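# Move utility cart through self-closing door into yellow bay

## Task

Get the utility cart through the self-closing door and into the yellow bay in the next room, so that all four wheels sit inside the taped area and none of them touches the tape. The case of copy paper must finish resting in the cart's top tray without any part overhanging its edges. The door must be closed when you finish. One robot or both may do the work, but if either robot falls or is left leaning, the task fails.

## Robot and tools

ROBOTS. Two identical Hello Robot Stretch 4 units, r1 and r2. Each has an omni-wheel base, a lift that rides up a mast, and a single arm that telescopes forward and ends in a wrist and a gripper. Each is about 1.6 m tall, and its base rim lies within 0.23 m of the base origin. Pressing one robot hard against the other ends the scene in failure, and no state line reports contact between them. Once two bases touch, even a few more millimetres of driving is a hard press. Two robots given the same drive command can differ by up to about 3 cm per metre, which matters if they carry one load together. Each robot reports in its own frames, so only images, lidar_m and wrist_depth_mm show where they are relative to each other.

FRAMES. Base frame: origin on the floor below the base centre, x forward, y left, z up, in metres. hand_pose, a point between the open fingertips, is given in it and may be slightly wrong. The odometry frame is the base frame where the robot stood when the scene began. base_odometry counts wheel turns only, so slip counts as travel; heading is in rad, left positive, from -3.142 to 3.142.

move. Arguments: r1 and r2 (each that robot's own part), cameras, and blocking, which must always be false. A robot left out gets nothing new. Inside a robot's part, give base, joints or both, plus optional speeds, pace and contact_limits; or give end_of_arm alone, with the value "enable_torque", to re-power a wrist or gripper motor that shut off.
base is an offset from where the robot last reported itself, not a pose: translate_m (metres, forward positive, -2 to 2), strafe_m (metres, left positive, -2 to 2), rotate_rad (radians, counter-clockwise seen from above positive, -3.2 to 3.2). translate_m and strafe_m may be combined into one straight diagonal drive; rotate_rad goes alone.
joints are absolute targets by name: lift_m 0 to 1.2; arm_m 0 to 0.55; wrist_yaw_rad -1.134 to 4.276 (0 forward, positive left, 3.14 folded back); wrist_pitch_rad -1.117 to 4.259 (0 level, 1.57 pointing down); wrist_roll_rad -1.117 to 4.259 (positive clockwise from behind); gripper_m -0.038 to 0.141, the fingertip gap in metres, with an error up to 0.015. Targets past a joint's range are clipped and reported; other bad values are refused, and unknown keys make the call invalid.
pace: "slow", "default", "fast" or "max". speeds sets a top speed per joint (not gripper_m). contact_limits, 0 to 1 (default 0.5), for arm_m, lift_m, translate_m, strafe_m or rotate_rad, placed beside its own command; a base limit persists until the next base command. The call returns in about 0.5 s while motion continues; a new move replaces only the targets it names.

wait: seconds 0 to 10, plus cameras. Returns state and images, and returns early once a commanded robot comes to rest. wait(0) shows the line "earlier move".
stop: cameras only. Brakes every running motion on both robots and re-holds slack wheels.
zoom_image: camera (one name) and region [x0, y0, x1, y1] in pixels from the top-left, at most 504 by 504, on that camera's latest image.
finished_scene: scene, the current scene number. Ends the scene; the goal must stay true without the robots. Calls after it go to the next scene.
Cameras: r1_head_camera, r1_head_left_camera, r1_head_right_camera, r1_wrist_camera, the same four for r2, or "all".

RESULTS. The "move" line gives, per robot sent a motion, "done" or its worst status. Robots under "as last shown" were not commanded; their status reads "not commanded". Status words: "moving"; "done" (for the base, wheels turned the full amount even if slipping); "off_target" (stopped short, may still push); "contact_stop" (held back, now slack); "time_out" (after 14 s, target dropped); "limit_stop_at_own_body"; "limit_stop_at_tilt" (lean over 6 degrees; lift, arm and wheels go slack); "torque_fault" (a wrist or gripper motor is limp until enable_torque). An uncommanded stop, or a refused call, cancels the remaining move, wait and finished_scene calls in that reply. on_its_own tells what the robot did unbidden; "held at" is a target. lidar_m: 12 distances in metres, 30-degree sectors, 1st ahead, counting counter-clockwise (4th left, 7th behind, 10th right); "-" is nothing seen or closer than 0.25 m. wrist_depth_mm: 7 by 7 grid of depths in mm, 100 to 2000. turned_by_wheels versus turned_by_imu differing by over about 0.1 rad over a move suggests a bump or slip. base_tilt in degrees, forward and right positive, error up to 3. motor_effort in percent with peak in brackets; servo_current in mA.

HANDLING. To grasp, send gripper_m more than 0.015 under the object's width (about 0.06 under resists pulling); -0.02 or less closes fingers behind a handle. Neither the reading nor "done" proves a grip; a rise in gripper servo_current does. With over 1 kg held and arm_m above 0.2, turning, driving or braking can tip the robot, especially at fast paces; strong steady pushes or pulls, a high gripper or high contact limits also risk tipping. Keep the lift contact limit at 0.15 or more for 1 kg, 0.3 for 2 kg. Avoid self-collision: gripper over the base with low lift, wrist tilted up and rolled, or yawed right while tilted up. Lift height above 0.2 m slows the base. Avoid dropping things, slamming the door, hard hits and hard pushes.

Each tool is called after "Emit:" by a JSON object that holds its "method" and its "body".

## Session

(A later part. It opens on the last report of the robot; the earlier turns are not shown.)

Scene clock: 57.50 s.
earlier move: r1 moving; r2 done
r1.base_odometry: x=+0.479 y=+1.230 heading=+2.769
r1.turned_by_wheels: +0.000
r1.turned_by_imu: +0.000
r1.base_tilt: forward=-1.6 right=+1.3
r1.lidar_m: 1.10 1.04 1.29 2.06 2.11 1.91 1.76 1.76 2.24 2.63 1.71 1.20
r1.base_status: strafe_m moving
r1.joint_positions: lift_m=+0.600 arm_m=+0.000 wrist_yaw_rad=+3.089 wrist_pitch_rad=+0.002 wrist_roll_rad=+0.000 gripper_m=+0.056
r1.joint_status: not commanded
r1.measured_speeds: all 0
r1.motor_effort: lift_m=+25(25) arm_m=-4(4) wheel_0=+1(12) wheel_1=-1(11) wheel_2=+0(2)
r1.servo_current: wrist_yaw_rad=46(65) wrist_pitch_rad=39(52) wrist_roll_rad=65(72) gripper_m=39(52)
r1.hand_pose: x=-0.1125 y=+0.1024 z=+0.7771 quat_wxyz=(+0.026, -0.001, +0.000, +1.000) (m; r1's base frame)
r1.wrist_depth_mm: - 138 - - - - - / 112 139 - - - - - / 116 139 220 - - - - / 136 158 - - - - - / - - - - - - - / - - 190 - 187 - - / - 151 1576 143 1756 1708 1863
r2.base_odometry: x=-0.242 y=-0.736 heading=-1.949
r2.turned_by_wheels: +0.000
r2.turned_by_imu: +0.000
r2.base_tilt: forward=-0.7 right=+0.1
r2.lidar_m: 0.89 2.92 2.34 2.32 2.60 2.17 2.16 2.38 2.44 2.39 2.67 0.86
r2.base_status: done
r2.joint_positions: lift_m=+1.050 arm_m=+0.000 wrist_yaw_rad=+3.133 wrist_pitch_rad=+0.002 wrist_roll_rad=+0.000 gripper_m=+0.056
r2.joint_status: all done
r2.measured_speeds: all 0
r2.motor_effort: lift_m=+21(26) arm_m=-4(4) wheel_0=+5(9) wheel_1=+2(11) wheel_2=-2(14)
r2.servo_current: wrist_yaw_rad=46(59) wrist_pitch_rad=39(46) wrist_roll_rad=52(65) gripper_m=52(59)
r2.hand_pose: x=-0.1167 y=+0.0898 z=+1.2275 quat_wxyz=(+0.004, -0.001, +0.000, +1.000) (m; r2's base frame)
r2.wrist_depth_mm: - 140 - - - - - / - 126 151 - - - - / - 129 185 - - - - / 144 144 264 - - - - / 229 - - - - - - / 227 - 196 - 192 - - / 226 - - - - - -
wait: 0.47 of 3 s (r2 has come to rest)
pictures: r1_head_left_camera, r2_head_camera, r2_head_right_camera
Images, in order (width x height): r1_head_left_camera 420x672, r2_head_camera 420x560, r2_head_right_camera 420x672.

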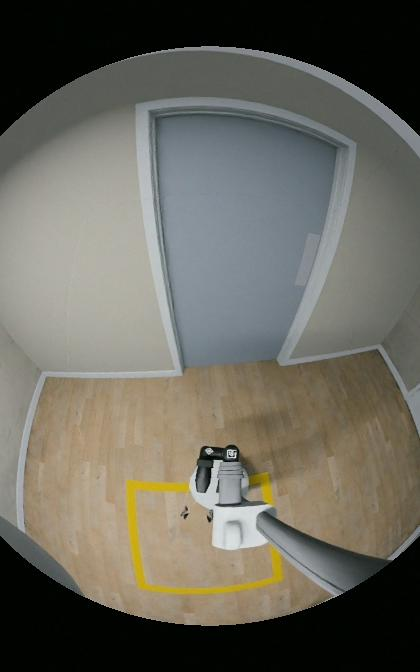

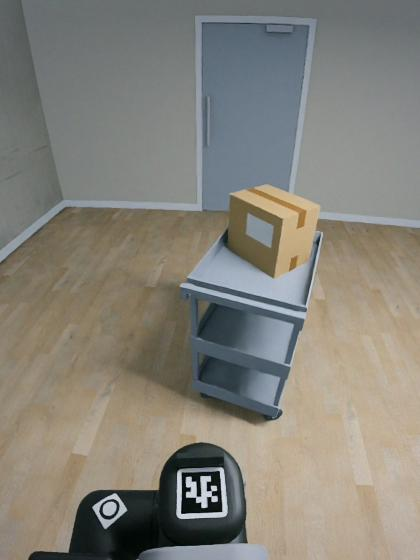

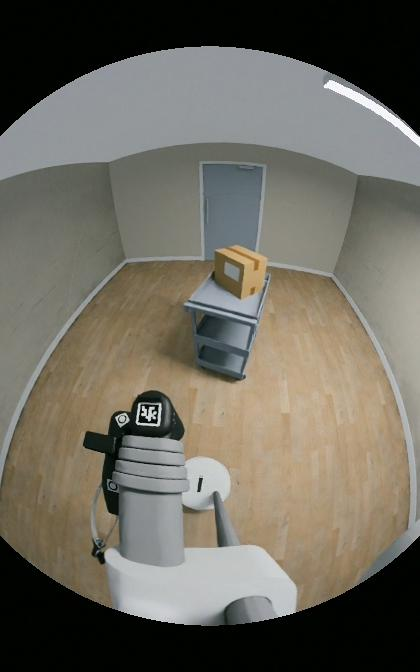

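Emit:
{"method": "move", "body": {"blocking": false, "r1": {"base":{"strafe_m":-0.2,"translate_m":0.45},"joints":{"lift_m":0.3}}, "cameras": []}}

Emit:
{"method": "wait", "body": {"seconds": 5, "cameras": ["r1_head_camera","r1_head_left_camera","r1_head_right_camera"]}}

Scene clock: 82.17 s.
earlier move: r1 done
move: r1 moving
r1.base_odometry: x=+0.455 y=+1.254 heading=+2.770
r1.turned_by_wheels: +0.000
r1.turned_by_imu: +0.000
r1.base_tilt: forward=-1.6 right=+1.2
r1.lidar_m: 1.06 1.01 1.25 2.09 2.10 1.96 1.78 1.83 2.27 2.61 1.69 1.15
r1.base_status: translate_m moving; strafe_m moving
r1.joint_positions: lift_m=+0.563 arm_m=+0.000 wrist_yaw_rad=+3.089 wrist_pitch_rad=+0.002 wrist_roll_rad=+0.000 gripper_m=+0.056
r1.joint_status: lift_m moving
r1.measured_speeds: translate_m=+0.121 strafe_m=-0.053 rotate_rad=+0.000 lift_m=-0.146 arm_m=+0.000 wrist_yaw_rad=+0.000 wrist_pitch_rad=+0.000 wrist_roll_rad=+0.000
r1.motor_effort: lift_m=+8(23) arm_m=-4(4) wheel_0=+8(10) wheel_1=+5(5) wheel_2=-7(9)
r1.servo_current: wrist_yaw_rad=39(65) wrist_pitch_rad=39(46) wrist_roll_rad=39(65) gripper_m=33(46)
r1.hand_pose: x=-0.1125 y=+0.1024 z=+0.7402 quat_wxyz=(+0.026, -0.001, +0.000, +1.000) (m; r1's base frame)
r1.wrist_depth_mm: - 138 - - - - - / 112 139 - - - - - / 116 139 217 - - - - / 137 156 - - - - - / - - - - - - - / - - 190 - 187 - - / - 164 1576 143 1756 1708 1808
r2: as last shown
r2.lidar_m: 0.89 2.95 2.37 2.32 2.60 2.18 2.16 2.40 2.42 2.38 2.61 0.87
r2.motor_effort: lift_m=+21(21) arm_m=-4(4) wheel_0=+4(5) wheel_1=+2(2) wheel_2=-2(2)
r2.servo_current: wrist_yaw_rad=39(59) wrist_pitch_rad=33(46) wrist_roll_rad=46(59) gripper_m=39(59)
r2.wrist_depth_mm: - 141 - - - - - / - 126 151 - - - - / - 129 185 - - - - / 144 144 264 - - - - / 230 - - - - - - / 227 - 196 - 191 - - / 225 - - - - - -
pictures: none
No camera images: "cameras" was empty.

Scene clock: 84.70 s.
earlier move: r1 done
r1.base_odometry: x=+0.132 y=+1.580 heading=+2.770
r1.turned_by_wheels: +0.000
r1.turned_by_imu: -0.001
r1.base_tilt: forward=-1.6 right=+1.3
r1.lidar_m: 0.67 0.69 0.77 1.61 2.36 2.37 2.17 2.23 2.59 2.36 1.05 0.75
r1.base_status: done
r1.joint_positions: lift_m=+0.300 arm_m=+0.000 wrist_yaw_rad=+3.089 wrist_pitch_rad=+0.002 wrist_roll_rad=+0.000 gripper_m=+0.056
r1.joint_status: all done
r1.measured_speeds: all 0
r1.motor_effort: lift_m=+13(23) arm_m=-4(4) wheel_0=+1(11) wheel_1=+3(6) wheel_2=+1(10)
r1.servo_current: wrist_yaw_rad=46(65) wrist_pitch_rad=39(52) wrist_roll_rad=39(72) gripper_m=46(46)
r1.hand_pose: x=-0.1125 y=+0.1024 z=+0.4781 quat_wxyz=(+0.026, -0.001, +0.000, +1.000) (m; r1's base frame)
r1.wrist_depth_mm: - 138 - - - - - / 112 139 - - - - - / 116 139 258 - - - - / 137 157 - - - - - / - - - - - - - / 1708 1708 193 1756 187 1863 1708 / 1229 1078 1138 153 1182 1098 1182
r2.base_odometry: x=-0.242 y=-0.736 heading=-1.949
r2.turned_by_wheels: +0.000
r2.turned_by_imu: +0.000
r2.base_tilt: forward=-0.7 right=+0.1
r2.lidar_m: 0.89 2.94 2.38 2.31 2.59 2.20 2.16 2.38 2.41 2.40 2.62 0.86
r2.base_status: not commanded
r2.joint_positions: lift_m=+1.050 arm_m=+0.000 wrist_yaw_rad=+3.133 wrist_pitch_rad=+0.002 wrist_roll_rad=+0.000 gripper_m=+0.056
r2.joint_status: not commanded
r2.measured_speeds: all 0
r2.motor_effort: lift_m=+21(21) arm_m=-4(4) wheel_0=+4(5) wheel_1=+2(2) wheel_2=-2(2)
r2.servo_current: wrist_yaw_rad=46(65) wrist_pitch_rad=46(46) wrist_roll_rad=52(59) gripper_m=46(59)
r2.hand_pose: x=-0.1167 y=+0.0898 z=+1.2275 quat_wxyz=(+0.004, -0.001, +0.000, +1.000) (m; r2's base frame)
r2.wrist_depth_mm: - 140 - - - - - / - 126 151 - - - - / - 130 185 - - - - / 144 144 265 - - - - / 229 - - - - - - / 228 - 195 - 191 - - / 225 - - - - - -
wait: 2.53 of 5 s (r1 has come to rest)
pictures: r1_head_camera, r1_head_left_camera, r1_head_right_camera
Images, in order (width x height): r1_head_camera 420x560, r1_head_left_camera 420x672, r1_head_right_camera 420x672.

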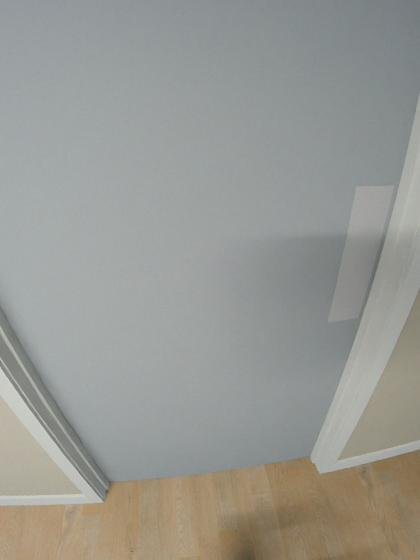

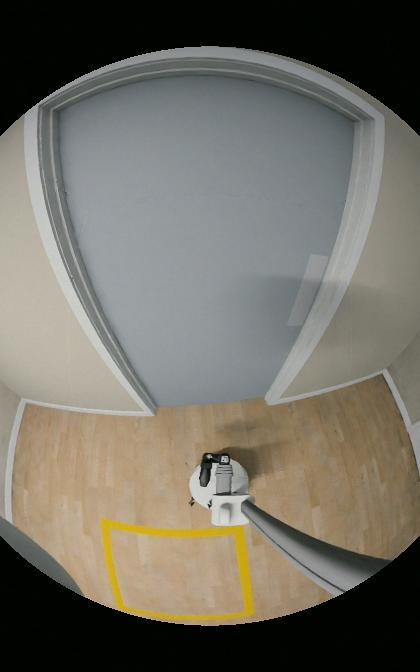

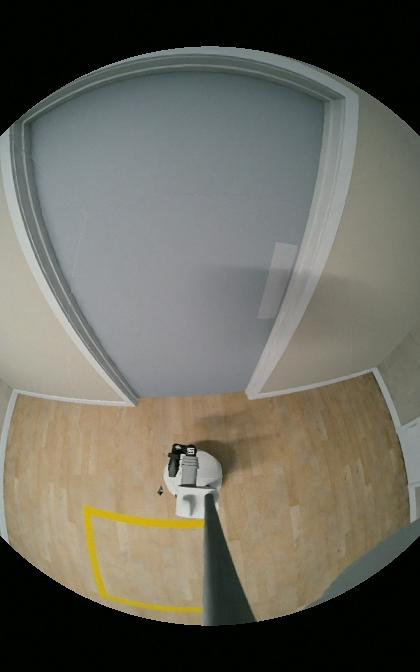

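Emit:
{"method": "move", "body": {"blocking": false, "r1": {"base":{"translate_m":0.65},"pace":"slow","contact_limits":{"translate_m":0.9}}, "cameras": []}}

Emit:
{"method": "wait", "body": {"seconds": 9, "cameras": ["r1_head_left_camera","r1_head_camera","r2_head_right_camera"]}}

Scene clock: 88.77 s.
move: r1 moving
r1.base_odometry: x=+0.121 y=+1.584 heading=+2.770
r1.turned_by_wheels: +0.000
r1.turned_by_imu: +0.000
r1.base_tilt: forward=-1.6 right=+1.3
r1.lidar_m: 0.66 0.65 0.77 1.57 2.37 2.38 2.19 2.20 2.57 2.38 1.00 0.73
r1.base_status: translate_m moving
r1.joint_positions: lift_m=+0.300 arm_m=+0.000 wrist_yaw_rad=+3.089 wrist_pitch_rad=+0.002 wrist_roll_rad=+0.000 gripper_m=+0.056
r1.joint_status: not commanded
r1.measured_speeds: translate_m=+0.050 strafe_m=+0.000 rotate_rad=+0.001 lift_m=+0.000 arm_m=+0.000 wrist_yaw_rad=+0.000 wrist_pitch_rad=+0.000 wrist_roll_rad=+0.000
r1.motor_effort: lift_m=+13(13) arm_m=-4(4) wheel_0=+5(6) wheel_1=+6(7) wheel_2=-6(7)
r1.servo_current: wrist_yaw_rad=52(59) wrist_pitch_rad=46(52) wrist_roll_rad=59(78) gripper_m=39(46)
r1.contact_limits: translate_m 0.9
r1.hand_pose: x=-0.1125 y=+0.1024 z=+0.4781 quat_wxyz=(+0.026, -0.001, +0.000, +1.000) (m; r1's base frame)
r1.wrist_depth_mm: - 138 - - - - - / 112 138 - - - - - / 116 139 258 - - - - / 137 156 - - - - - / - - - - - - - / 1756 1808 194 1808 187 1863 1661 / 1255 1098 1138 153 1182 1078 1205
r2: as last shown
r2.lidar_m: 0.91 2.94 2.35 2.32 2.59 2.17 2.15 2.38 2.43 2.37 2.66 0.88
r2.servo_current: wrist_yaw_rad=46(52) wrist_pitch_rad=39(46) wrist_roll_rad=46(59) gripper_m=46(59)
r2.wrist_depth_mm: - 140 - - - - - / - 126 151 - - - - / - 130 185 - - - - / 144 144 264 - - - - / 229 - - - - - - / 229 - 196 - 191 - - / 226 - - - - - -
pictures: none
No camera images: "cameras" was empty.

Scene clock: 96.03 s.
earlier move: r1 done
r1.base_odometry: x=-0.473 y=+1.816 heading=+2.771
r1.turned_by_wheels: +0.001
r1.turned_by_imu: +0.035
r1.base_tilt: forward=-1.7 right=+1.3
r1.lidar_m: 0.25 0.26 0.25 0.37 2.46 3.01 2.82 2.84 2.47 0.42 0.45 0.26
r1.base_status: done
r1.joint_positions: lift_m=+0.300 arm_m=-0.001 wrist_yaw_rad=+3.102 wrist_pitch_rad=+0.002 wrist_roll_rad=+0.000 gripper_m=+0.056
r1.joint_status: not commanded
r1.measured_speeds: all 0
r1.motor_effort: lift_m=+15(15) arm_m=+11(12) wheel_0=+13(20) wheel_1=+14(19) wheel_2=-15(24)
r1.servo_current: wrist_yaw_rad=78(98) wrist_pitch_rad=39(52) wrist_roll_rad=52(78) gripper_m=46(52)
r1.contact_limits: translate_m 0.9
r1.hand_pose: x=-0.1145 y=+0.0986 z=+0.4779 quat_wxyz=(+0.020, -0.001, +0.000, +1.000) (m; r1's base frame)
r1.wrist_depth_mm: - 135 - - - - - / - 129 184 - - - - / 105 133 177 - - - - / 121 136 262 - - - - / - - - - - - - / 1808 1756 193 1756 187 1863 1708 / 1281 1118 1118 143 1098 1098 1160
r2.base_odometry: x=-0.242 y=-0.736 heading=-1.949
r2.turned_by_wheels: +0.000
r2.turned_by_imu: +0.001
r2.base_tilt: forward=-0.7 right=+0.0
r2.lidar_m: 0.88 2.93 2.37 2.33 2.61 2.20 2.17 2.37 2.42 2.39 2.62 0.87
r2.base_status: not commanded
r2.joint_positions: lift_m=+1.050 arm_m=+0.000 wrist_yaw_rad=+3.133 wrist_pitch_rad=+0.002 wrist_roll_rad=+0.000 gripper_m=+0.056
r2.joint_status: not commanded
r2.measured_speeds: all 0
r2.motor_effort: lift_m=+21(21) arm_m=-4(4) wheel_0=+5(5) wheel_1=+2(2) wheel_2=-1(2)
r2.servo_current: wrist_yaw_rad=46(65) wrist_pitch_rad=39(52) wrist_roll_rad=59(65) gripper_m=46(59)
r2.hand_pose: x=-0.1167 y=+0.0898 z=+1.2275 quat_wxyz=(+0.004, -0.001, +0.000, +1.000) (m; r2's base frame)
r2.wrist_depth_mm: - 141 - - - - - / - 126 151 - - - - / - 129 185 - - - - / 144 144 264 - - - - / 229 - - - - - - / 227 - 196 - 191 - - / 226 - - - - - -
wait: 7.27 of 9 s (r1 has come to rest)
pictures: r1_head_camera, r1_head_left_camera, r2_head_right_camera
Images, in order (width x height): r1_head_camera 420x560, r1_head_left_camera 420x672, r2_head_right_camera 420x672.

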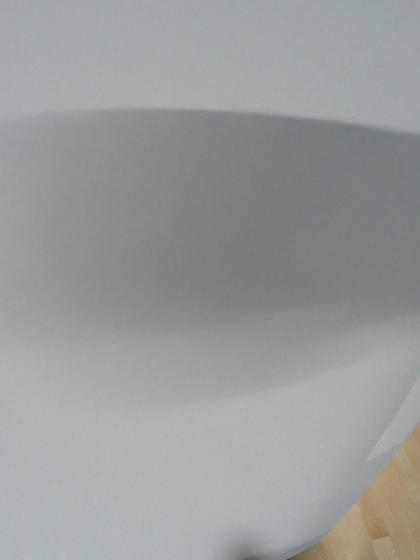

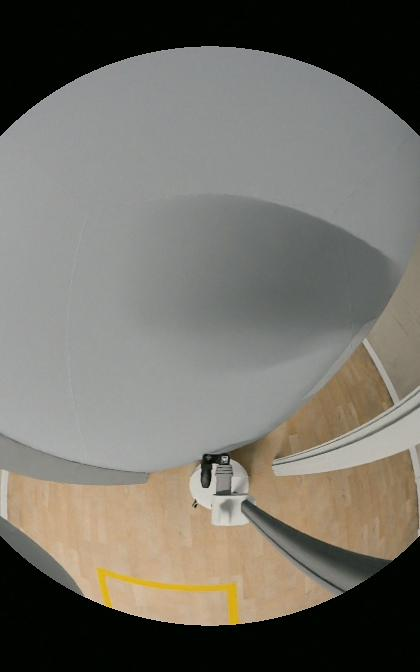

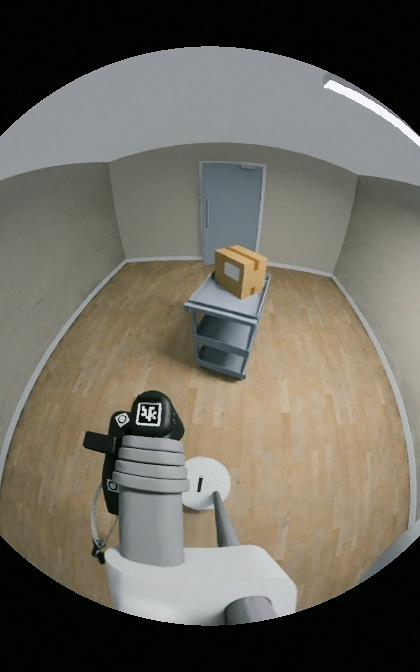

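Emit:
{"method": "move", "body": {"blocking": false, "r1": {"base":{"translate_m":0.4},"pace":"slow","contact_limits":{"translate_m":0.9}}, "cameras": []}}

Emit:
{"method": "wait", "body": {"seconds": 9, "cameras": ["r1_head_left_camera","r2_head_right_camera"]}}

Scene clock: 111.33 s.
move: r1 moving
r1.base_odometry: x=-0.484 y=+1.820 heading=+2.772
r1.turned_by_wheels: +0.001
r1.turned_by_imu: +0.008
r1.base_tilt: forward=-1.6 right=+1.3
r1.lidar_m: 0.25 0.25 0.25 0.35 2.47 3.02 2.82 2.88 2.46 0.43 0.43 0.25
r1.base_status: translate_m moving
r1.joint_positions: lift_m=+0.300 arm_m=-0.001 wrist_yaw_rad=+3.102 wrist_pitch_rad=+0.002 wrist_roll_rad=+0.000 gripper_m=+0.056
r1.joint_status: not commanded
r1.measured_speeds: translate_m=+0.048 strafe_m=+0.000 rotate_rad=+0.002 lift_m=+0.000 arm_m=+0.000 wrist_yaw_rad=+0.000 wrist_pitch_rad=+0.000 wrist_roll_rad=+0.000
r1.motor_effort: lift_m=+15(15) arm_m=+11(12) wheel_0=+12(14) wheel_1=+18(20) wheel_2=-20(22)
r1.servo_current: wrist_yaw_rad=85(98) wrist_pitch_rad=46(46) wrist_roll_rad=46(72) gripper_m=39(46)
r1.contact_limits: translate_m 0.9
r1.hand_pose: x=-0.1145 y=+0.0986 z=+0.4779 quat_wxyz=(+0.020, -0.001, +0.000, +1.000) (m; r1's base frame)
r1.wrist_depth_mm: - 135 - - - - - / - 135 184 - - - - / 105 133 178 - - - - / 121 136 263 - - - - / - - - - - - - / 1756 1808 194 1756 187 1921 1708 / 1281 1118 1138 143 1098 1098 1160
r2: as last shown
r2.turned_by_imu: +0.000
r2.base_tilt: forward=-0.7 right=+0.1
r2.lidar_m: 0.90 2.93 2.38 2.31 2.60 2.18 2.17 2.40 2.43 2.38 2.67 0.87
r2.motor_effort: lift_m=+21(21) arm_m=-4(4) wheel_0=+4(5) wheel_1=+2(2) wheel_2=-2(2)
r2.servo_current: wrist_yaw_rad=39(52) wrist_pitch_rad=39(52) wrist_roll_rad=46(59) gripper_m=46(52)
r2.wrist_depth_mm: - 141 - - - - - / - 126 151 - - - - / - 129 185 - - - - / 144 143 264 - - - - / 229 - - - - - - / 228 - 196 - 191 - - / 226 - - - - - -
pictures: none
No camera images: "cameras" was empty.

Scene clock: 116.10 s.
earlier move: r1 done
r1.base_odometry: x=-0.845 y=+1.960 heading=+2.772
r1.turned_by_wheels: +0.000
r1.turned_by_imu: +0.030
r1.base_tilt: forward=-1.6 right=+1.3
r1.lidar_m: 0.25 0.25 - 0.25 0.34 3.29 3.24 3.30 0.51 0.84 2.34 3.07
r1.base_status: done
r1.joint_positions: lift_m=+0.300 arm_m=+0.000 wrist_yaw_rad=+3.092 wrist_pitch_rad=+0.002 wrist_roll_rad=+0.000 gripper_m=+0.056
r1.joint_status: not commanded
r1.measured_speeds: all 0
r1.motor_effort: lift_m=+15(15) arm_m=+5(12) wheel_0=+5(15) wheel_1=+13(21) wheel_2=-7(22)
r1.servo_current: wrist_yaw_rad=52(98) wrist_pitch_rad=39(52) wrist_roll_rad=59(72) gripper_m=46(52)
r1.contact_limits: translate_m 0.9
r1.hand_pose: x=-0.1129 y=+0.1016 z=+0.4779 quat_wxyz=(+0.025, -0.001, +0.000, +1.000) (m; r1's base frame)
r1.wrist_depth_mm: - 137 - - - - - / - 137 - - - - - / 109 138 203 - - - - / 124 138 - - - - - / - - - - - - - / 1756 1808 194 1983 187 1708 1661 / 1255 1118 1118 153 1205 1160 1205
r2.base_odometry: x=-0.242 y=-0.736 heading=-1.949
r2.turned_by_wheels: +0.000
r2.turned_by_imu: +0.001
r2.base_tilt: forward=-0.7 right=+0.1
r2.lidar_m: 0.90 2.95 2.39 2.33 2.60 2.19 2.17 2.38 2.41 2.39 2.65 0.84
r2.base_status: not commanded
r2.joint_positions: lift_m=+1.050 arm_m=+0.000 wrist_yaw_rad=+3.133 wrist_pitch_rad=+0.002 wrist_roll_rad=+0.000 gripper_m=+0.056
r2.joint_status: not commanded
r2.measured_speeds: all 0
r2.motor_effort: lift_m=+21(21) arm_m=-4(4) wheel_0=+4(5) wheel_1=+2(2) wheel_2=-2(2)
r2.servo_current: wrist_yaw_rad=33(59) wrist_pitch_rad=39(52) wrist_roll_rad=46(65) gripper_m=52(52)
r2.hand_pose: x=-0.1167 y=+0.0898 z=+1.2275 quat_wxyz=(+0.004, -0.001, +0.000, +1.000) (m; r2's base frame)
r2.wrist_depth_mm: - 141 - - - - - / - 127 151 - - - - / - 129 185 - - - - / 144 143 264 - - - - / 229 - - - - - - / 227 - 196 - 191 - - / 226 - - - - - -
wait: 4.77 of 9 s (r1 has come to rest)
pictures: r1_head_left_camera, r2_head_right_camera
Images, in order (width x height): r1_head_left_camera 420x672, r2_head_right_camera 420x672.

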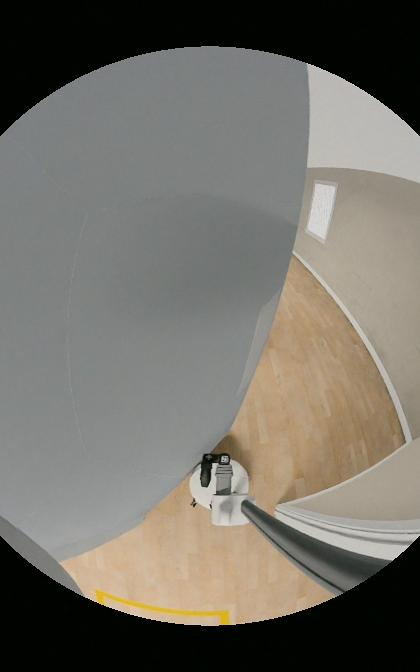

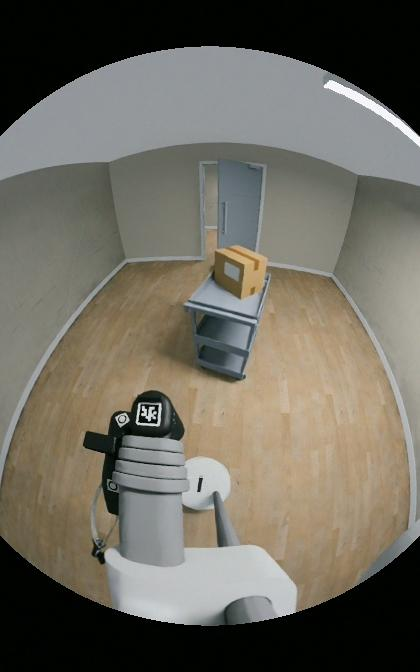

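Emit:
{"method": "move", "body": {"blocking": false, "r1": {"base":{"translate_m":0.3},"pace":"slow","contact_limits":{"translate_m":0.9}}, "cameras": []}}

Emit:
{"method": "wait", "body": {"seconds": 9, "cameras": ["r1_head_left_camera","r2_head_right_camera"]}}

Scene clock: 121.20 s.
move: r1 moving
r1.base_odometry: x=-0.857 y=+1.965 heading=+2.772
r1.turned_by_wheels: +0.001
r1.turned_by_imu: +0.001
r1.base_tilt: forward=-1.6 right=+1.3
r1.lidar_m: 0.27 0.25 - 0.25 0.34 3.31 3.26 3.29 0.50 0.89 2.33 3.07
r1.base_status: translate_m moving
r1.joint_positions: lift_m=+0.300 arm_m=+0.000 wrist_yaw_rad=+3.092 wrist_pitch_rad=+0.002 wrist_roll_rad=+0.000 gripper_m=+0.056
r1.joint_status: not commanded
r1.measured_speeds: translate_m=+0.050 strafe_m=+0.000 rotate_rad=-0.001 lift_m=+0.000 arm_m=+0.000 wrist_yaw_rad=+0.000 wrist_pitch_rad=+0.000 wrist_roll_rad=+0.000
r1.motor_effort: lift_m=+15(15) arm_m=+5(5) wheel_0=+9(10) wheel_1=+16(17) wheel_2=-12(13)
r1.servo_current: wrist_yaw_rad=72(72) wrist_pitch_rad=39(46) wrist_roll_rad=46(59) gripper_m=46(46)
r1.contact_limits: translate_m 0.9
r1.hand_pose: x=-0.1129 y=+0.1016 z=+0.4779 quat_wxyz=(+0.025, -0.001, +0.000, +1.000) (m; r1's base frame)
r1.wrist_depth_mm: - 137 - - - - - / - 137 - - - - - / 110 137 203 - - - - / 124 138 - - - - - / - - - - - - - / 1756 1808 194 1921 187 1708 1708 / 1281 1118 1098 154 1138 1160 1229
r2: as last shown
r2.turned_by_imu: +0.000
r2.lidar_m: 0.91 2.95 2.35 2.32 2.60 2.19 2.17 2.37 2.43 2.38 2.64 0.85
r2.motor_effort: lift_m=+21(21) arm_m=-3(4) wheel_0=+4(5) wheel_1=+1(2) wheel_2=-1(2)
r2.servo_current: wrist_yaw_rad=46(46) wrist_pitch_rad=39(46) wrist_roll_rad=46(52) gripper_m=46(52)
r2.wrist_depth_mm: - 141 - - - - - / - 126 151 - - - - / - 129 185 - - - - / 144 144 264 - - - - / 229 - - - - - - / 227 - 196 - 191 - - / 225 - - - - - -
pictures: none
No camera images: "cameras" was empty.

Scene clock: 124.97 s.
earlier move: r1 done
r1.base_odometry: x=-1.124 y=+2.069 heading=+2.772
r1.turned_by_wheels: +0.000
r1.turned_by_imu: -0.001
r1.base_tilt: forward=-1.6 right=+1.3
r1.lidar_m: 1.45 0.25 - 0.25 0.25 0.63 3.52 0.70 0.75 1.81 2.32 3.04
r1.base_status: done
r1.joint_positions: lift_m=+0.300 arm_m=+0.000 wrist_yaw_rad=+3.092 wrist_pitch_rad=+0.002 wrist_roll_rad=+0.000 gripper_m=+0.056
r1.joint_status: not commanded
r1.measured_speeds: all 0
r1.motor_effort: lift_m=+15(15) arm_m=+5(5) wheel_0=+3(10) wheel_1=+10(17) wheel_2=-4(14)
r1.servo_current: wrist_yaw_rad=52(78) wrist_pitch_rad=46(52) wrist_roll_rad=46(65) gripper_m=39(46)
r1.contact_limits: translate_m 0.9
r1.hand_pose: x=-0.1129 y=+0.1016 z=+0.4779 quat_wxyz=(+0.025, -0.001, +0.000, +1.000) (m; r1's base frame)
r1.wrist_depth_mm: - 137 - - - - 387 / - 137 - - - - 345 / 109 137 202 - - - 402 / 124 138 - - - - 407 / - - - - - - 404 / 1808 1808 193 1708 187 1708 347 / 1229 1098 1098 154 1138 597 397
r2.base_odometry: x=-0.242 y=-0.736 heading=-1.949
r2.turned_by_wheels: +0.000
r2.turned_by_imu: +0.001
r2.base_tilt: forward=-0.7 right=+0.0
r2.lidar_m: 0.89 2.94 2.39 2.32 2.58 2.18 2.17 2.38 2.42 2.39 2.63 0.87
r2.base_status: not commanded
r2.joint_positions: lift_m=+1.050 arm_m=+0.000 wrist_yaw_rad=+3.133 wrist_pitch_rad=+0.002 wrist_roll_rad=+0.000 gripper_m=+0.056
r2.joint_status: not commanded
r2.measured_speeds: all 0
r2.motor_effort: lift_m=+21(21) arm_m=-4(4) wheel_0=+5(5) wheel_1=+2(2) wheel_2=-2(2)
r2.servo_current: wrist_yaw_rad=46(59) wrist_pitch_rad=39(46) wrist_roll_rad=52(65) gripper_m=52(59)
r2.hand_pose: x=-0.1167 y=+0.0898 z=+1.2275 quat_wxyz=(+0.004, -0.001, +0.000, +1.000) (m; r2's base frame)
r2.wrist_depth_mm: - 140 - - - - - / - 126 150 - - - - / - 129 184 - - - - / 144 143 264 - - - - / 230 - - - - - - / 227 - 196 - 191 - - / 226 - - - - - -
wait: 3.77 of 9 s (r1 has come to rest)
pictures: r1_head_left_camera, r2_head_right_camera
Images, in order (width x height): r1_head_left_camera 420x672, r2_head_right_camera 420x672.

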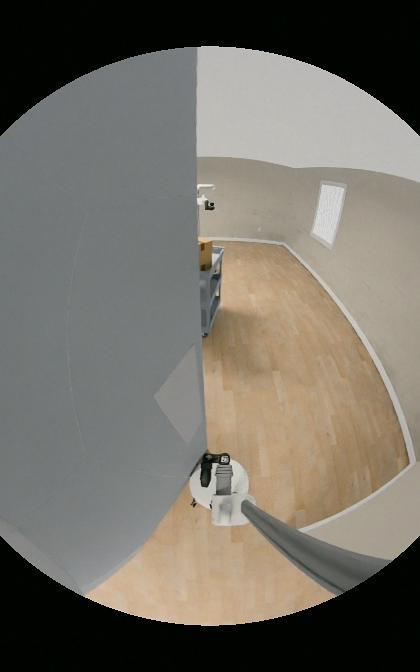

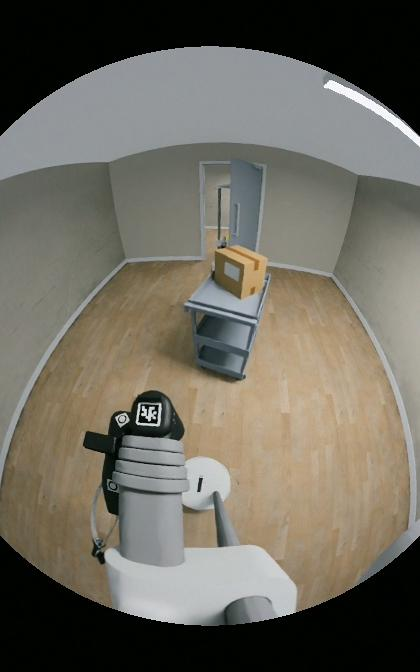

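Emit:
{"method": "move", "body": {"blocking": false, "r1": {"base":{"strafe_m":0.5},"pace":"slow","contact_limits":{"strafe_m":0.8}}, "cameras": []}}

Emit:
{"method": "wait", "body": {"seconds": 9, "cameras": ["r1_head_left_camera","r2_head_right_camera"]}}

Scene clock: 129.73 s.
move: r1 moving
r1.base_odometry: x=-1.130 y=+2.055 heading=+2.772
r1.turned_by_wheels: +0.000
r1.turned_by_imu: -0.001
r1.base_tilt: forward=-1.6 right=+1.3
r1.lidar_m: 1.47 0.25 - 0.25 0.26 0.61 3.54 0.71 0.73 1.81 2.33 3.09
r1.base_status: strafe_m moving
r1.joint_positions: lift_m=+0.300 arm_m=+0.000 wrist_yaw_rad=+3.092 wrist_pitch_rad=+0.002 wrist_roll_rad=+0.000 gripper_m=+0.056
r1.joint_status: not commanded
r1.measured_speeds: translate_m=+0.000 strafe_m=+0.056 rotate_rad=+0.001 lift_m=+0.000 arm_m=+0.000 wrist_yaw_rad=+0.000 wrist_pitch_rad=+0.000 wrist_roll_rad=+0.000
r1.motor_effort: lift_m=+15(15) arm_m=+5(5) wheel_0=-15(17) wheel_1=+11(12) wheel_2=+0(4)
r1.servo_current: wrist_yaw_rad=46(65) wrist_pitch_rad=39(52) wrist_roll_rad=46(65) gripper_m=46(46)
r1.contact_limits: strafe_m 0.8
r1.hand_pose: x=-0.1129 y=+0.1016 z=+0.4779 quat_wxyz=(+0.025, -0.001, +0.000, +1.000) (m; r1's base frame)
r1.wrist_depth_mm: - 137 - - - - 359 / - 137 - - - - 324 / 109 137 204 - - - 370 / 124 138 - - - - 379 / - - - - - - 373 / 1808 1708 193 1808 187 1576 370 / 1229 1118 1118 153 1160 525 366
r2: as last shown
r2.turned_by_imu: +0.000
r2.base_tilt: forward=-0.7 right=+0.1
r2.lidar_m: 0.90 2.94 2.36 2.30 2.61 2.17 2.17 2.39 2.42 2.38 2.67 0.87
r2.motor_effort: lift_m=+21(21) arm_m=-4(4) wheel_0=+4(5) wheel_1=+2(2) wheel_2=-2(2)
r2.servo_current: wrist_yaw_rad=39(52) wrist_pitch_rad=46(46) wrist_roll_rad=52(59) gripper_m=46(52)
r2.wrist_depth_mm: - 140 - - - - - / - 127 151 - - - - / - 129 185 - - - - / 144 143 264 - - - - / 229 - - - - - - / 227 - 196 - 191 - - / 226 - - - - - -
pictures: none
No camera images: "cameras" was empty.

Scene clock: 138.73 s.
earlier move: r1 contact_stop
r1.base_odometry: x=-1.284 y=+1.670 heading=+2.759
r1.turned_by_wheels: -0.013
r1.turned_by_imu: -0.023
r1.base_tilt: forward=-1.6 right=+1.3
r1.lidar_m: 1.44 0.30 0.25 - 0.25 0.25 0.53 3.62 1.01 1.78 2.72 3.47
r1.base_status: strafe_m contact_stop
r1.joint_positions: lift_m=+0.300 arm_m=+0.000 wrist_yaw_rad=+3.092 wrist_pitch_rad=+0.002 wrist_roll_rad=+0.000 gripper_m=+0.056
r1.joint_status: not commanded
r1.measured_speeds: translate_m=+0.001 strafe_m=-0.018 rotate_rad=-0.004 lift_m=+0.000 arm_m=+0.000 wrist_yaw_rad=+0.000 wrist_pitch_rad=+0.000 wrist_roll_rad=+0.000
r1.on_its_own: the wheels are slack since a contact_stop
r1.motor_effort: lift_m=+15(15) arm_m=+4(5) wheel_0=-1(33) wheel_1=+0(35) wheel_2=-1(13)
r1.servo_current: wrist_yaw_rad=33(78) wrist_pitch_rad=39(52) wrist_roll_rad=33(72) gripper_m=33(52)
r1.contact_limits: strafe_m 0.8
r1.hand_pose: x=-0.1129 y=+0.1016 z=+0.4779 quat_wxyz=(+0.025, -0.001, +0.000, +1.000) (m; r1's base frame)
r1.wrist_depth_mm: 136 138 - 535 281 195 - / 112 138 - 544 281 197 - / 116 139 262 554 282 189 - / 137 156 - 554 283 190 - / - - - 559 285 190 158 / 1756 1756 194 564 191 190 - / 1229 1118 1138 143 267 173 -
r2.base_odometry: x=-0.242 y=-0.736 heading=-1.949
r2.turned_by_wheels: +0.000
r2.turned_by_imu: +0.001
r2.base_tilt: forward=-0.7 right=+0.0
r2.lidar_m: 0.89 2.94 2.36 2.31 2.61 2.18 2.17 2.38 2.40 2.40 2.65 0.83
r2.base_status: not commanded
r2.joint_positions: lift_m=+1.050 arm_m=+0.000 wrist_yaw_rad=+3.133 wrist_pitch_rad=+0.002 wrist_roll_rad=+0.000 gripper_m=+0.056
r2.joint_status: not commanded
r2.measured_speeds: all 0
r2.motor_effort: lift_m=+21(21) arm_m=-4(4) wheel_0=+4(5) wheel_1=+2(2) wheel_2=-2(2)
r2.servo_current: wrist_yaw_rad=46(65) wrist_pitch_rad=39(52) wrist_roll_rad=46(65) gripper_m=46(59)
r2.hand_pose: x=-0.1167 y=+0.0898 z=+1.2275 quat_wxyz=(+0.004, -0.001, +0.000, +1.000) (m; r2's base frame)
r2.wrist_depth_mm: - 140 - - - - - / - 126 151 - - - - / - 130 185 - - - - / 144 144 265 - - - - / 230 - - - - - - / 227 - 196 - 191 - - / 226 - - - - - -
wait: 9.00 s; no rest
pictures: r1_head_left_camera, r2_head_right_camera
Images, in order (width x height): r1_head_left_camera 420x672, r2_head_right_camera 420x672.

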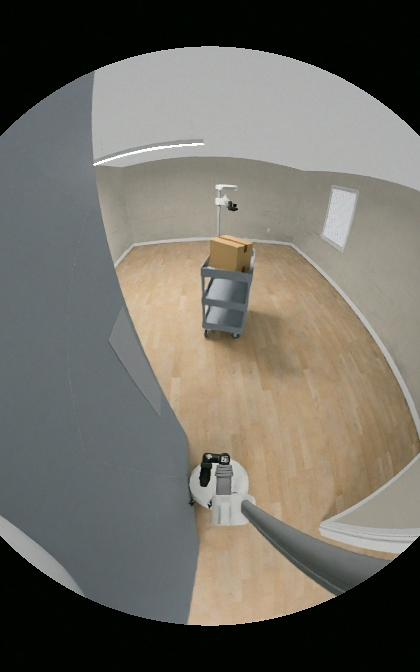

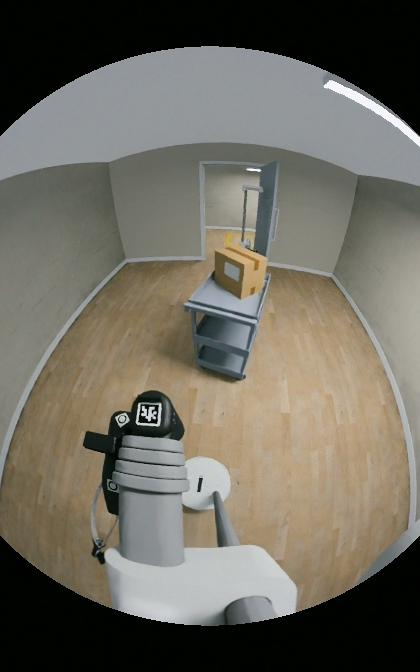

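Emit:
{"method": "move", "body": {"blocking": false, "r1": {"base":{"translate_m":0.15,"strafe_m":0.02},"pace":"slow","contact_limits":{"strafe_m":0.8,"translate_m":0.8}}, "cameras": []}}

Emit:
{"method": "wait", "body": {"seconds": 4, "cameras": ["r1_head_left_camera","r1_head_right_camera","r2_head_camera"]}}

Emit:
{"method": "zoom_image", "body": {"camera": "r1_head_left_camera", "region": [180, 180, 280, 350]}}

Emit:
{"method": "zoom_image", "body": {"camera": "r2_head_camera", "region": [150, 0, 400, 440]}}

r1: "contact_limits": strafe_m and translate_m are given together and make one move, which takes one limit: state it under one of them only
Scene clock: 153.73 s.
earlier move: r1 contact_stop
r1.base_odometry: x=-1.154 y=+1.950 heading=+2.916
r1.turned_by_wheels: +0.157
r1.turned_by_imu: +0.155
r1.base_tilt: forward=-1.6 right=+1.3
r1.lidar_m: 0.31 0.25 - 0.25 0.26 0.69 3.52 0.74 0.85 2.38 2.49 3.60
r1.base_status: strafe_m contact_stop (by the wheels' count: +0.340 of +0.500)
r1.joint_positions: lift_m=+0.300 arm_m=+0.000 wrist_yaw_rad=+3.092 wrist_pitch_rad=+0.002 wrist_roll_rad=+0.000 gripper_m=+0.056
r1.joint_status: not commanded
r1.measured_speeds: translate_m=-0.010 strafe_m=-0.042 rotate_rad=+0.057 lift_m=+0.000 arm_m=+0.000 wrist_yaw_rad=+0.000 wrist_pitch_rad=+0.000 wrist_roll_rad=+0.000
r1.on_its_own: the wheels are slack since a contact_stop
r1.motor_effort: lift_m=+15(15) arm_m=+4(5) wheel_0=+0(33) wheel_1=+0(35) wheel_2=+0(13)
r1.servo_current: wrist_yaw_rad=46(78) wrist_pitch_rad=46(52) wrist_roll_rad=52(72) gripper_m=39(52)
r1.contact_limits: strafe_m 0.8
r1.hand_pose: x=-0.1129 y=+0.1016 z=+0.4779 quat_wxyz=(+0.025, -0.001, +0.000, +1.000) (m; r1's base frame)
r1.wrist_depth_mm: 136 138 - - - - 343 / 112 139 - - - - 353 / 116 139 259 - - - 362 / 137 156 - - - - 366 / - - - - - - 366 / 1756 1756 194 1808 188 1576 359 / 1229 1078 1138 153 1160 676 357
r2.base_odometry: x=-0.242 y=-0.736 heading=-1.949
r2.turned_by_wheels: +0.000
r2.turned_by_imu: +0.002
r2.base_tilt: forward=-0.7 right=+0.1
r2.lidar_m: 0.88 2.92 2.38 2.31 2.58 2.19 2.16 2.39 2.41 2.39 2.66 0.87
r2.base_status: not commanded
r2.joint_positions: lift_m=+1.050 arm_m=+0.000 wrist_yaw_rad=+3.133 wrist_pitch_rad=+0.002 wrist_roll_rad=+0.000 gripper_m=+0.056
r2.joint_status: not commanded
r2.measured_speeds: all 0
r2.motor_effort: lift_m=+21(21) arm_m=-4(4) wheel_0=+5(5) wheel_1=+2(2) wheel_2=-2(2)
r2.servo_current: wrist_yaw_rad=46(65) wrist_pitch_rad=39(52) wrist_roll_rad=46(65) gripper_m=46(59)
r2.hand_pose: x=-0.1167 y=+0.0898 z=+1.2275 quat_wxyz=(+0.004, -0.001, +0.000, +1.000) (m; r2's base frame)
r2.wrist_depth_mm: - 141 - - - - - / - 127 151 - - - - / - 130 185 - - - - / 144 143 264 - - - - / 229 - - - - - - / 228 - 196 - 191 - - / 226 - - - - - -
pictures: none

not run: a call was refused earlier in this reply.

Scaled by 2.965 from the camera's 420x672 image, which has a finer 600x960 frame.

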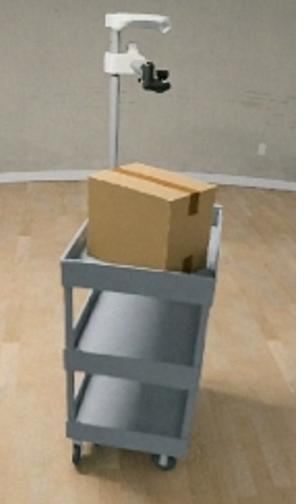

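This scene's latest camera images include none from r2_head_camera. They are from: r1_head_left_camera, r2_head_right_camera. r2_head_camera's image comes with the result of a call that names it in "cameras".

Emit:
{"method": "move", "body": {"blocking": false, "r1": {"base":{"rotate_rad":-0.15},"pace":"slow"}, "cameras": []}}

Emit:
{"method": "wait", "body": {"seconds": 1, "cameras": []}}

Emit:
{"method": "move", "body": {"blocking": false, "r1": {"base":{"translate_m":0.13,"strafe_m":0.27},"pace":"slow","contact_limits":{"strafe_m":0.9}}, "cameras": []}}

Emit:
{"method": "wait", "body": {"seconds": 6, "cameras": ["r1_head_left_camera","r1_head_right_camera","r2_head_camera"]}}

Emit:
{"method": "zoom_image", "body": {"camera": "r2_head_camera", "region": [150, 0, 400, 440]}}

Scene clock: 162.03 s.
move: r1 moving
r1.base_odometry: x=-0.576 y=+2.029 heading=+2.506
r1.turned_by_wheels: -0.410
r1.turned_by_imu: -0.440
r1.base_tilt: forward=-1.6 right=+1.3
r1.lidar_m: 0.25 0.25 0.25 0.25 0.47 2.86 2.99 2.97 3.16 0.25 0.25 2.31
r1.base_status: rotate_rad moving
r1.joint_positions: lift_m=+0.300 arm_m=+0.000 wrist_yaw_rad=+3.092 wrist_pitch_rad=+0.002 wrist_roll_rad=+0.000 gripper_m=+0.056
r1.joint_status: not commanded
r1.measured_speeds: translate_m=+0.020 strafe_m=+0.085 rotate_rad=+0.365 lift_m=+0.000 arm_m=+0.000 wrist_yaw_rad=+0.000 wrist_pitch_rad=+0.000 wrist_roll_rad=+0.000
r1.motor_effort: lift_m=+15(15) arm_m=+4(4) wheel_0=-15(19) wheel_1=+13(13) wheel_2=-21(21)
r1.servo_current: wrist_yaw_rad=39(59) wrist_pitch_rad=39(46) wrist_roll_rad=65(65) gripper_m=46(46)
r1.hand_pose: x=-0.1129 y=+0.1016 z=+0.4779 quat_wxyz=(+0.025, -0.001, +0.000, +1.000) (m; r1's base frame)
r1.wrist_depth_mm: - 137 - - - - - / - 137 - - - - - / 110 138 196 - - - - / 124 138 - - - - - / - - - - - - - / 1756 1756 193 1921 187 1756 1618 / 1281 1118 1118 154 1138 1160 1182
r2.base_odometry: x=-0.242 y=-0.736 heading=-1.949
r2.turned_by_wheels: +0.000
r2.turned_by_imu: +0.001
r2.base_tilt: forward=-0.7 right=+0.1
r2.lidar_m: 0.88 2.95 2.37 2.30 2.64 2.18 2.16 2.38 2.40 2.38 2.66 0.88
r2.base_status: not commanded
r2.joint_positions: lift_m=+1.050 arm_m=+0.000 wrist_yaw_rad=+3.133 wrist_pitch_rad=+0.002 wrist_roll_rad=+0.000 gripper_m=+0.056
r2.joint_status: not commanded
r2.measured_speeds: all 0
r2.motor_effort: lift_m=+21(21) arm_m=-4(4) wheel_0=+4(5) wheel_1=+2(2) wheel_2=-2(2)
r2.servo_current: wrist_yaw_rad=46(65) wrist_pitch_rad=39(46) wrist_roll_rad=39(52) gripper_m=52(52)
r2.hand_pose: x=-0.1167 y=+0.0898 z=+1.2275 quat_wxyz=(+0.004, -0.001, +0.000, +1.000) (m; r2's base frame)
r2.wrist_depth_mm: - 141 - - - - - / - 126 151 - - - - / - 130 185 - - - - / 144 143 265 - - - - / 229 - - - - - - / 228 - 196 - 191 - - / 226 - - - - - -
pictures: none
No camera images: "cameras" was empty.

Scene clock: 163.03 s.
earlier move: r1 moving
r1.base_odometry: x=-0.798 y=+1.899 heading=+2.765
r1.turned_by_wheels: +0.260
r1.turned_by_imu: +0.133
r1.base_tilt: forward=-1.6 right=+1.2
r1.lidar_m: 0.27 0.25 - 0.25 0.34 3.13 3.19 3.17 0.44 0.47 2.21 2.62
r1.base_status: rotate_rad moving
r1.joint_positions: lift_m=+0.300 arm_m=+0.000 wrist_yaw_rad=+3.092 wrist_pitch_rad=+0.002 wrist_roll_rad=+0.000 gripper_m=+0.056
r1.joint_status: not commanded
r1.measured_speeds: translate_m=+0.271 strafe_m=+0.211 rotate_rad=+0.001 lift_m=+0.000 arm_m=+0.000 wrist_yaw_rad=+0.000 wrist_pitch_rad=+0.000 wrist_roll_rad=+0.000
r1.motor_effort: lift_m=+15(15) arm_m=+4(5) wheel_0=-10(23) wheel_1=+14(27) wheel_2=-15(21)
r1.servo_current: wrist_yaw_rad=46(78) wrist_pitch_rad=39(52) wrist_roll_rad=46(65) gripper_m=46(46)
r1.hand_pose: x=-0.1129 y=+0.1016 z=+0.4779 quat_wxyz=(+0.025, -0.001, +0.000, +1.000) (m; r1's base frame)
r1.wrist_depth_mm: - 137 - - - - - / - 137 - - - - - / 111 138 213 - - - - / 124 140 - - - - - / - - - - - - - / 1756 1756 193 1983 188 1863 1397 / 1255 1118 1118 153 1182 1138 1078
r2.base_odometry: x=-0.242 y=-0.736 heading=-1.949
r2.turned_by_wheels: +0.000
r2.turned_by_imu: +0.000
r2.base_tilt: forward=-0.7 right=+0.0
r2.lidar_m: 0.88 2.94 2.37 2.32 2.58 2.19 2.17 2.37 2.43 2.35 2.64 0.88
r2.base_status: not commanded
r2.joint_positions: lift_m=+1.050 arm_m=+0.000 wrist_yaw_rad=+3.133 wrist_pitch_rad=+0.002 wrist_roll_rad=+0.000 gripper_m=+0.056
r2.joint_status: not commanded
r2.measured_speeds: all 0
r2.motor_effort: lift_m=+21(21) arm_m=-4(4) wheel_0=+4(5) wheel_1=+2(3) wheel_2=-1(2)
r2.servo_current: wrist_yaw_rad=39(65) wrist_pitch_rad=33(46) wrist_roll_rad=59(59) gripper_m=52(52)
r2.hand_pose: x=-0.1167 y=+0.0898 z=+1.2275 quat_wxyz=(+0.004, -0.001, +0.000, +1.000) (m; r2's base frame)
r2.wrist_depth_mm: - 141 - - - - - / - 126 151 - - - - / - 129 184 - - - - / 144 143 264 - - - - / 229 - - - - - - / 227 - 196 - 192 - - / 226 - - - - - -
wait: 1.00 s; no rest
pictures: none
No camera images: "cameras" was empty.

Scene clock: 163.53 s.
move: r1 moving
r1.base_odometry: x=-0.921 y=+1.875 heading=+2.766
r1.turned_by_wheels: +0.001
r1.turned_by_imu: +0.002
r1.base_tilt: forward=-1.6 right=+1.3
r1.lidar_m: 0.28 0.25 - 0.25 0.25 0.60 3.29 3.32 0.52 0.72 2.24 2.67
r1.base_status: translate_m moving; strafe_m moving
r1.joint_positions: lift_m=+0.300 arm_m=+0.000 wrist_yaw_rad=+3.092 wrist_pitch_rad=+0.002 wrist_roll_rad=+0.000 gripper_m=+0.056
r1.joint_status: not commanded
r1.measured_speeds: translate_m=+0.151 strafe_m=+0.087 rotate_rad=-0.002 lift_m=+0.000 arm_m=+0.000 wrist_yaw_rad=+0.000 wrist_pitch_rad=+0.000 wrist_roll_rad=+0.000
r1.motor_effort: lift_m=+15(15) arm_m=+4(5) wheel_0=-3(12) wheel_1=+12(12) wheel_2=-4(12)
r1.servo_current: wrist_yaw_rad=59(59) wrist_pitch_rad=46(46) wrist_roll_rad=52(52) gripper_m=33(46)
r1.contact_limits: strafe_m 0.9
r1.hand_pose: x=-0.1128 y=+0.1017 z=+0.4779 quat_wxyz=(+0.025, -0.001, +0.000, +1.000) (m; r1's base frame)
r1.wrist_depth_mm: 136 138 - - - 707 266 / 113 139 - - - 707 306 / 117 140 271 - - 715 309 / 137 161 - - - 715 315 / - - - - - 723 276 / 1808 1756 193 1983 188 668 276 / 1255 1098 1098 153 1182 424 306
r2: as last shown
r2.base_tilt: forward=-0.7 right=+0.1
r2.lidar_m: 0.87 2.92 2.37 2.32 2.61 2.17 2.16 2.39 2.42 2.38 2.68 0.88
r2.motor_effort: lift_m=+21(21) arm_m=-4(4) wheel_0=+5(5) wheel_1=+2(2) wheel_2=-2(2)
r2.servo_current: wrist_yaw_rad=39(52) wrist_pitch_rad=46(46) wrist_roll_rad=39(52) gripper_m=52(52)
r2.wrist_depth_mm: - 140 - - - - - / - 126 150 - - - - / - 130 185 - - - - / 144 144 265 - - - - / 229 - - - - - - / 227 - 196 - 191 - - / 225 - - - - - -
pictures: none
No camera images: "cameras" was empty.

Scene clock: 166.23 s.
earlier move: r1 done
r1.base_odometry: x=-1.018 y=+1.696 heading=+2.765
r1.turned_by_wheels: -0.001
r1.turned_by_imu: -0.001
r1.base_tilt: forward=-1.6 right=+1.2
r1.lidar_m: 1.60 0.25 0.25 - 0.25 0.30 3.37 3.39 0.69 0.89 2.47 2.92
r1.base_status: done
r1.joint_positions: lift_m=+0.300 arm_m=+0.000 wrist_yaw_rad=+3.092 wrist_pitch_rad=+0.002 wrist_roll_rad=+0.000 gripper_m=+0.056
r1.joint_status: not commanded
r1.measured_speeds: all 0
r1.motor_effort: lift_m=+15(15) arm_m=+4(5) wheel_0=-7(19) wheel_1=+3(15) wheel_2=-2(12)
r1.servo_current: wrist_yaw_rad=65(78) wrist_pitch_rad=39(52) wrist_roll_rad=52(65) gripper_m=33(52)
r1.contact_limits: strafe_m 0.9
r1.hand_pose: x=-0.1128 y=+0.1017 z=+0.4779 quat_wxyz=(+0.025, -0.001, +0.000, +1.000) (m; r1's base frame)
r1.wrist_depth_mm: 136 138 - - 455 235 - / 113 139 - - 459 220 - / 117 139 268 - 473 220 159 / 137 162 - - 477 223 160 / - - - - 477 224 161 / 1708 1863 193 1708 188 224 170 / 1255 1098 1098 154 359 192 -
r2.base_odometry: x=-0.242 y=-0.736 heading=-1.949
r2.turned_by_wheels: +0.000
r2.turned_by_imu: +0.000
r2.base_tilt: forward=-0.7 right=+0.0
r2.lidar_m: 0.90 2.93 2.37 2.34 2.60 2.20 2.16 2.38 2.41 2.39 2.65 0.86
r2.base_status: not commanded
r2.joint_positions: lift_m=+1.050 arm_m=+0.000 wrist_yaw_rad=+3.133 wrist_pitch_rad=+0.002 wrist_roll_rad=+0.000 gripper_m=+0.056
r2.joint_status: not commanded
r2.measured_speeds: all 0
r2.motor_effort: lift_m=+21(21) arm_m=-4(4) wheel_0=+5(5) wheel_1=+2(2) wheel_2=-1(2)
r2.servo_current: wrist_yaw_rad=46(59) wrist_pitch_rad=39(52) wrist_roll_rad=52(65) gripper_m=52(52)
r2.hand_pose: x=-0.1167 y=+0.0898 z=+1.2275 quat_wxyz=(+0.004, -0.001, +0.000, +1.000) (m; r2's base frame)
r2.wrist_depth_mm: - 141 - - - - - / - 127 151 - - - - / - 130 185 - - - - / 144 144 264 - - - - / 229 - - - - - - / 228 - 197 - 191 - - / 226 - - - - - -
wait: 2.70 of 6 s (r1 has come to rest)
pictures: r1_head_left_camera, r1_head_right_camera, r2_head_camera
Images, in order (width x height): r1_head_left_camera 420x672, r1_head_right_camera 420x672, r2_head_camera 420x560.

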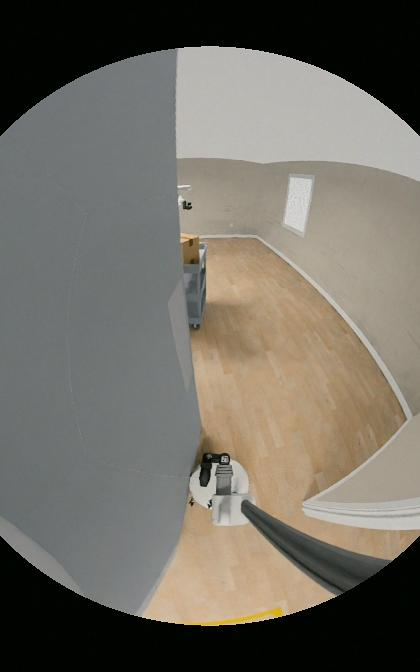

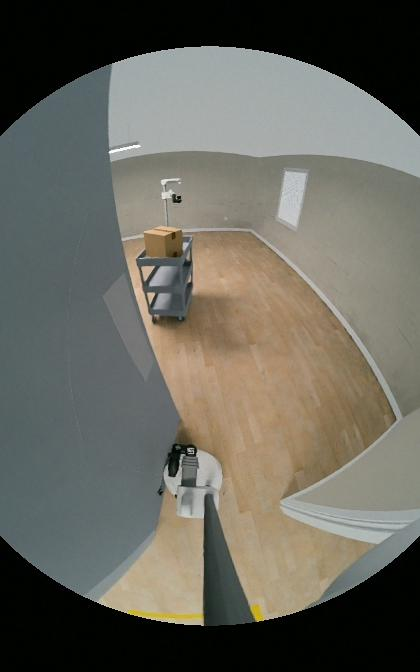

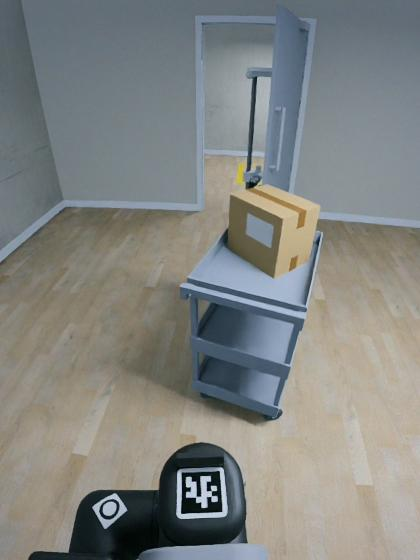

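Scaled by 1.145 from the camera's 420x560 image, which has a finer 1200x1600 frame.

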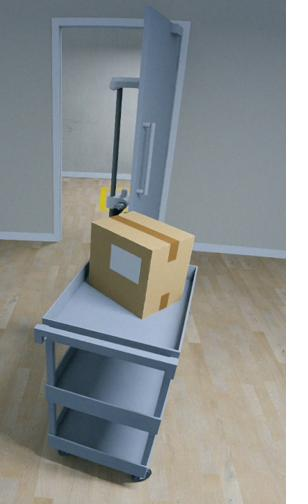

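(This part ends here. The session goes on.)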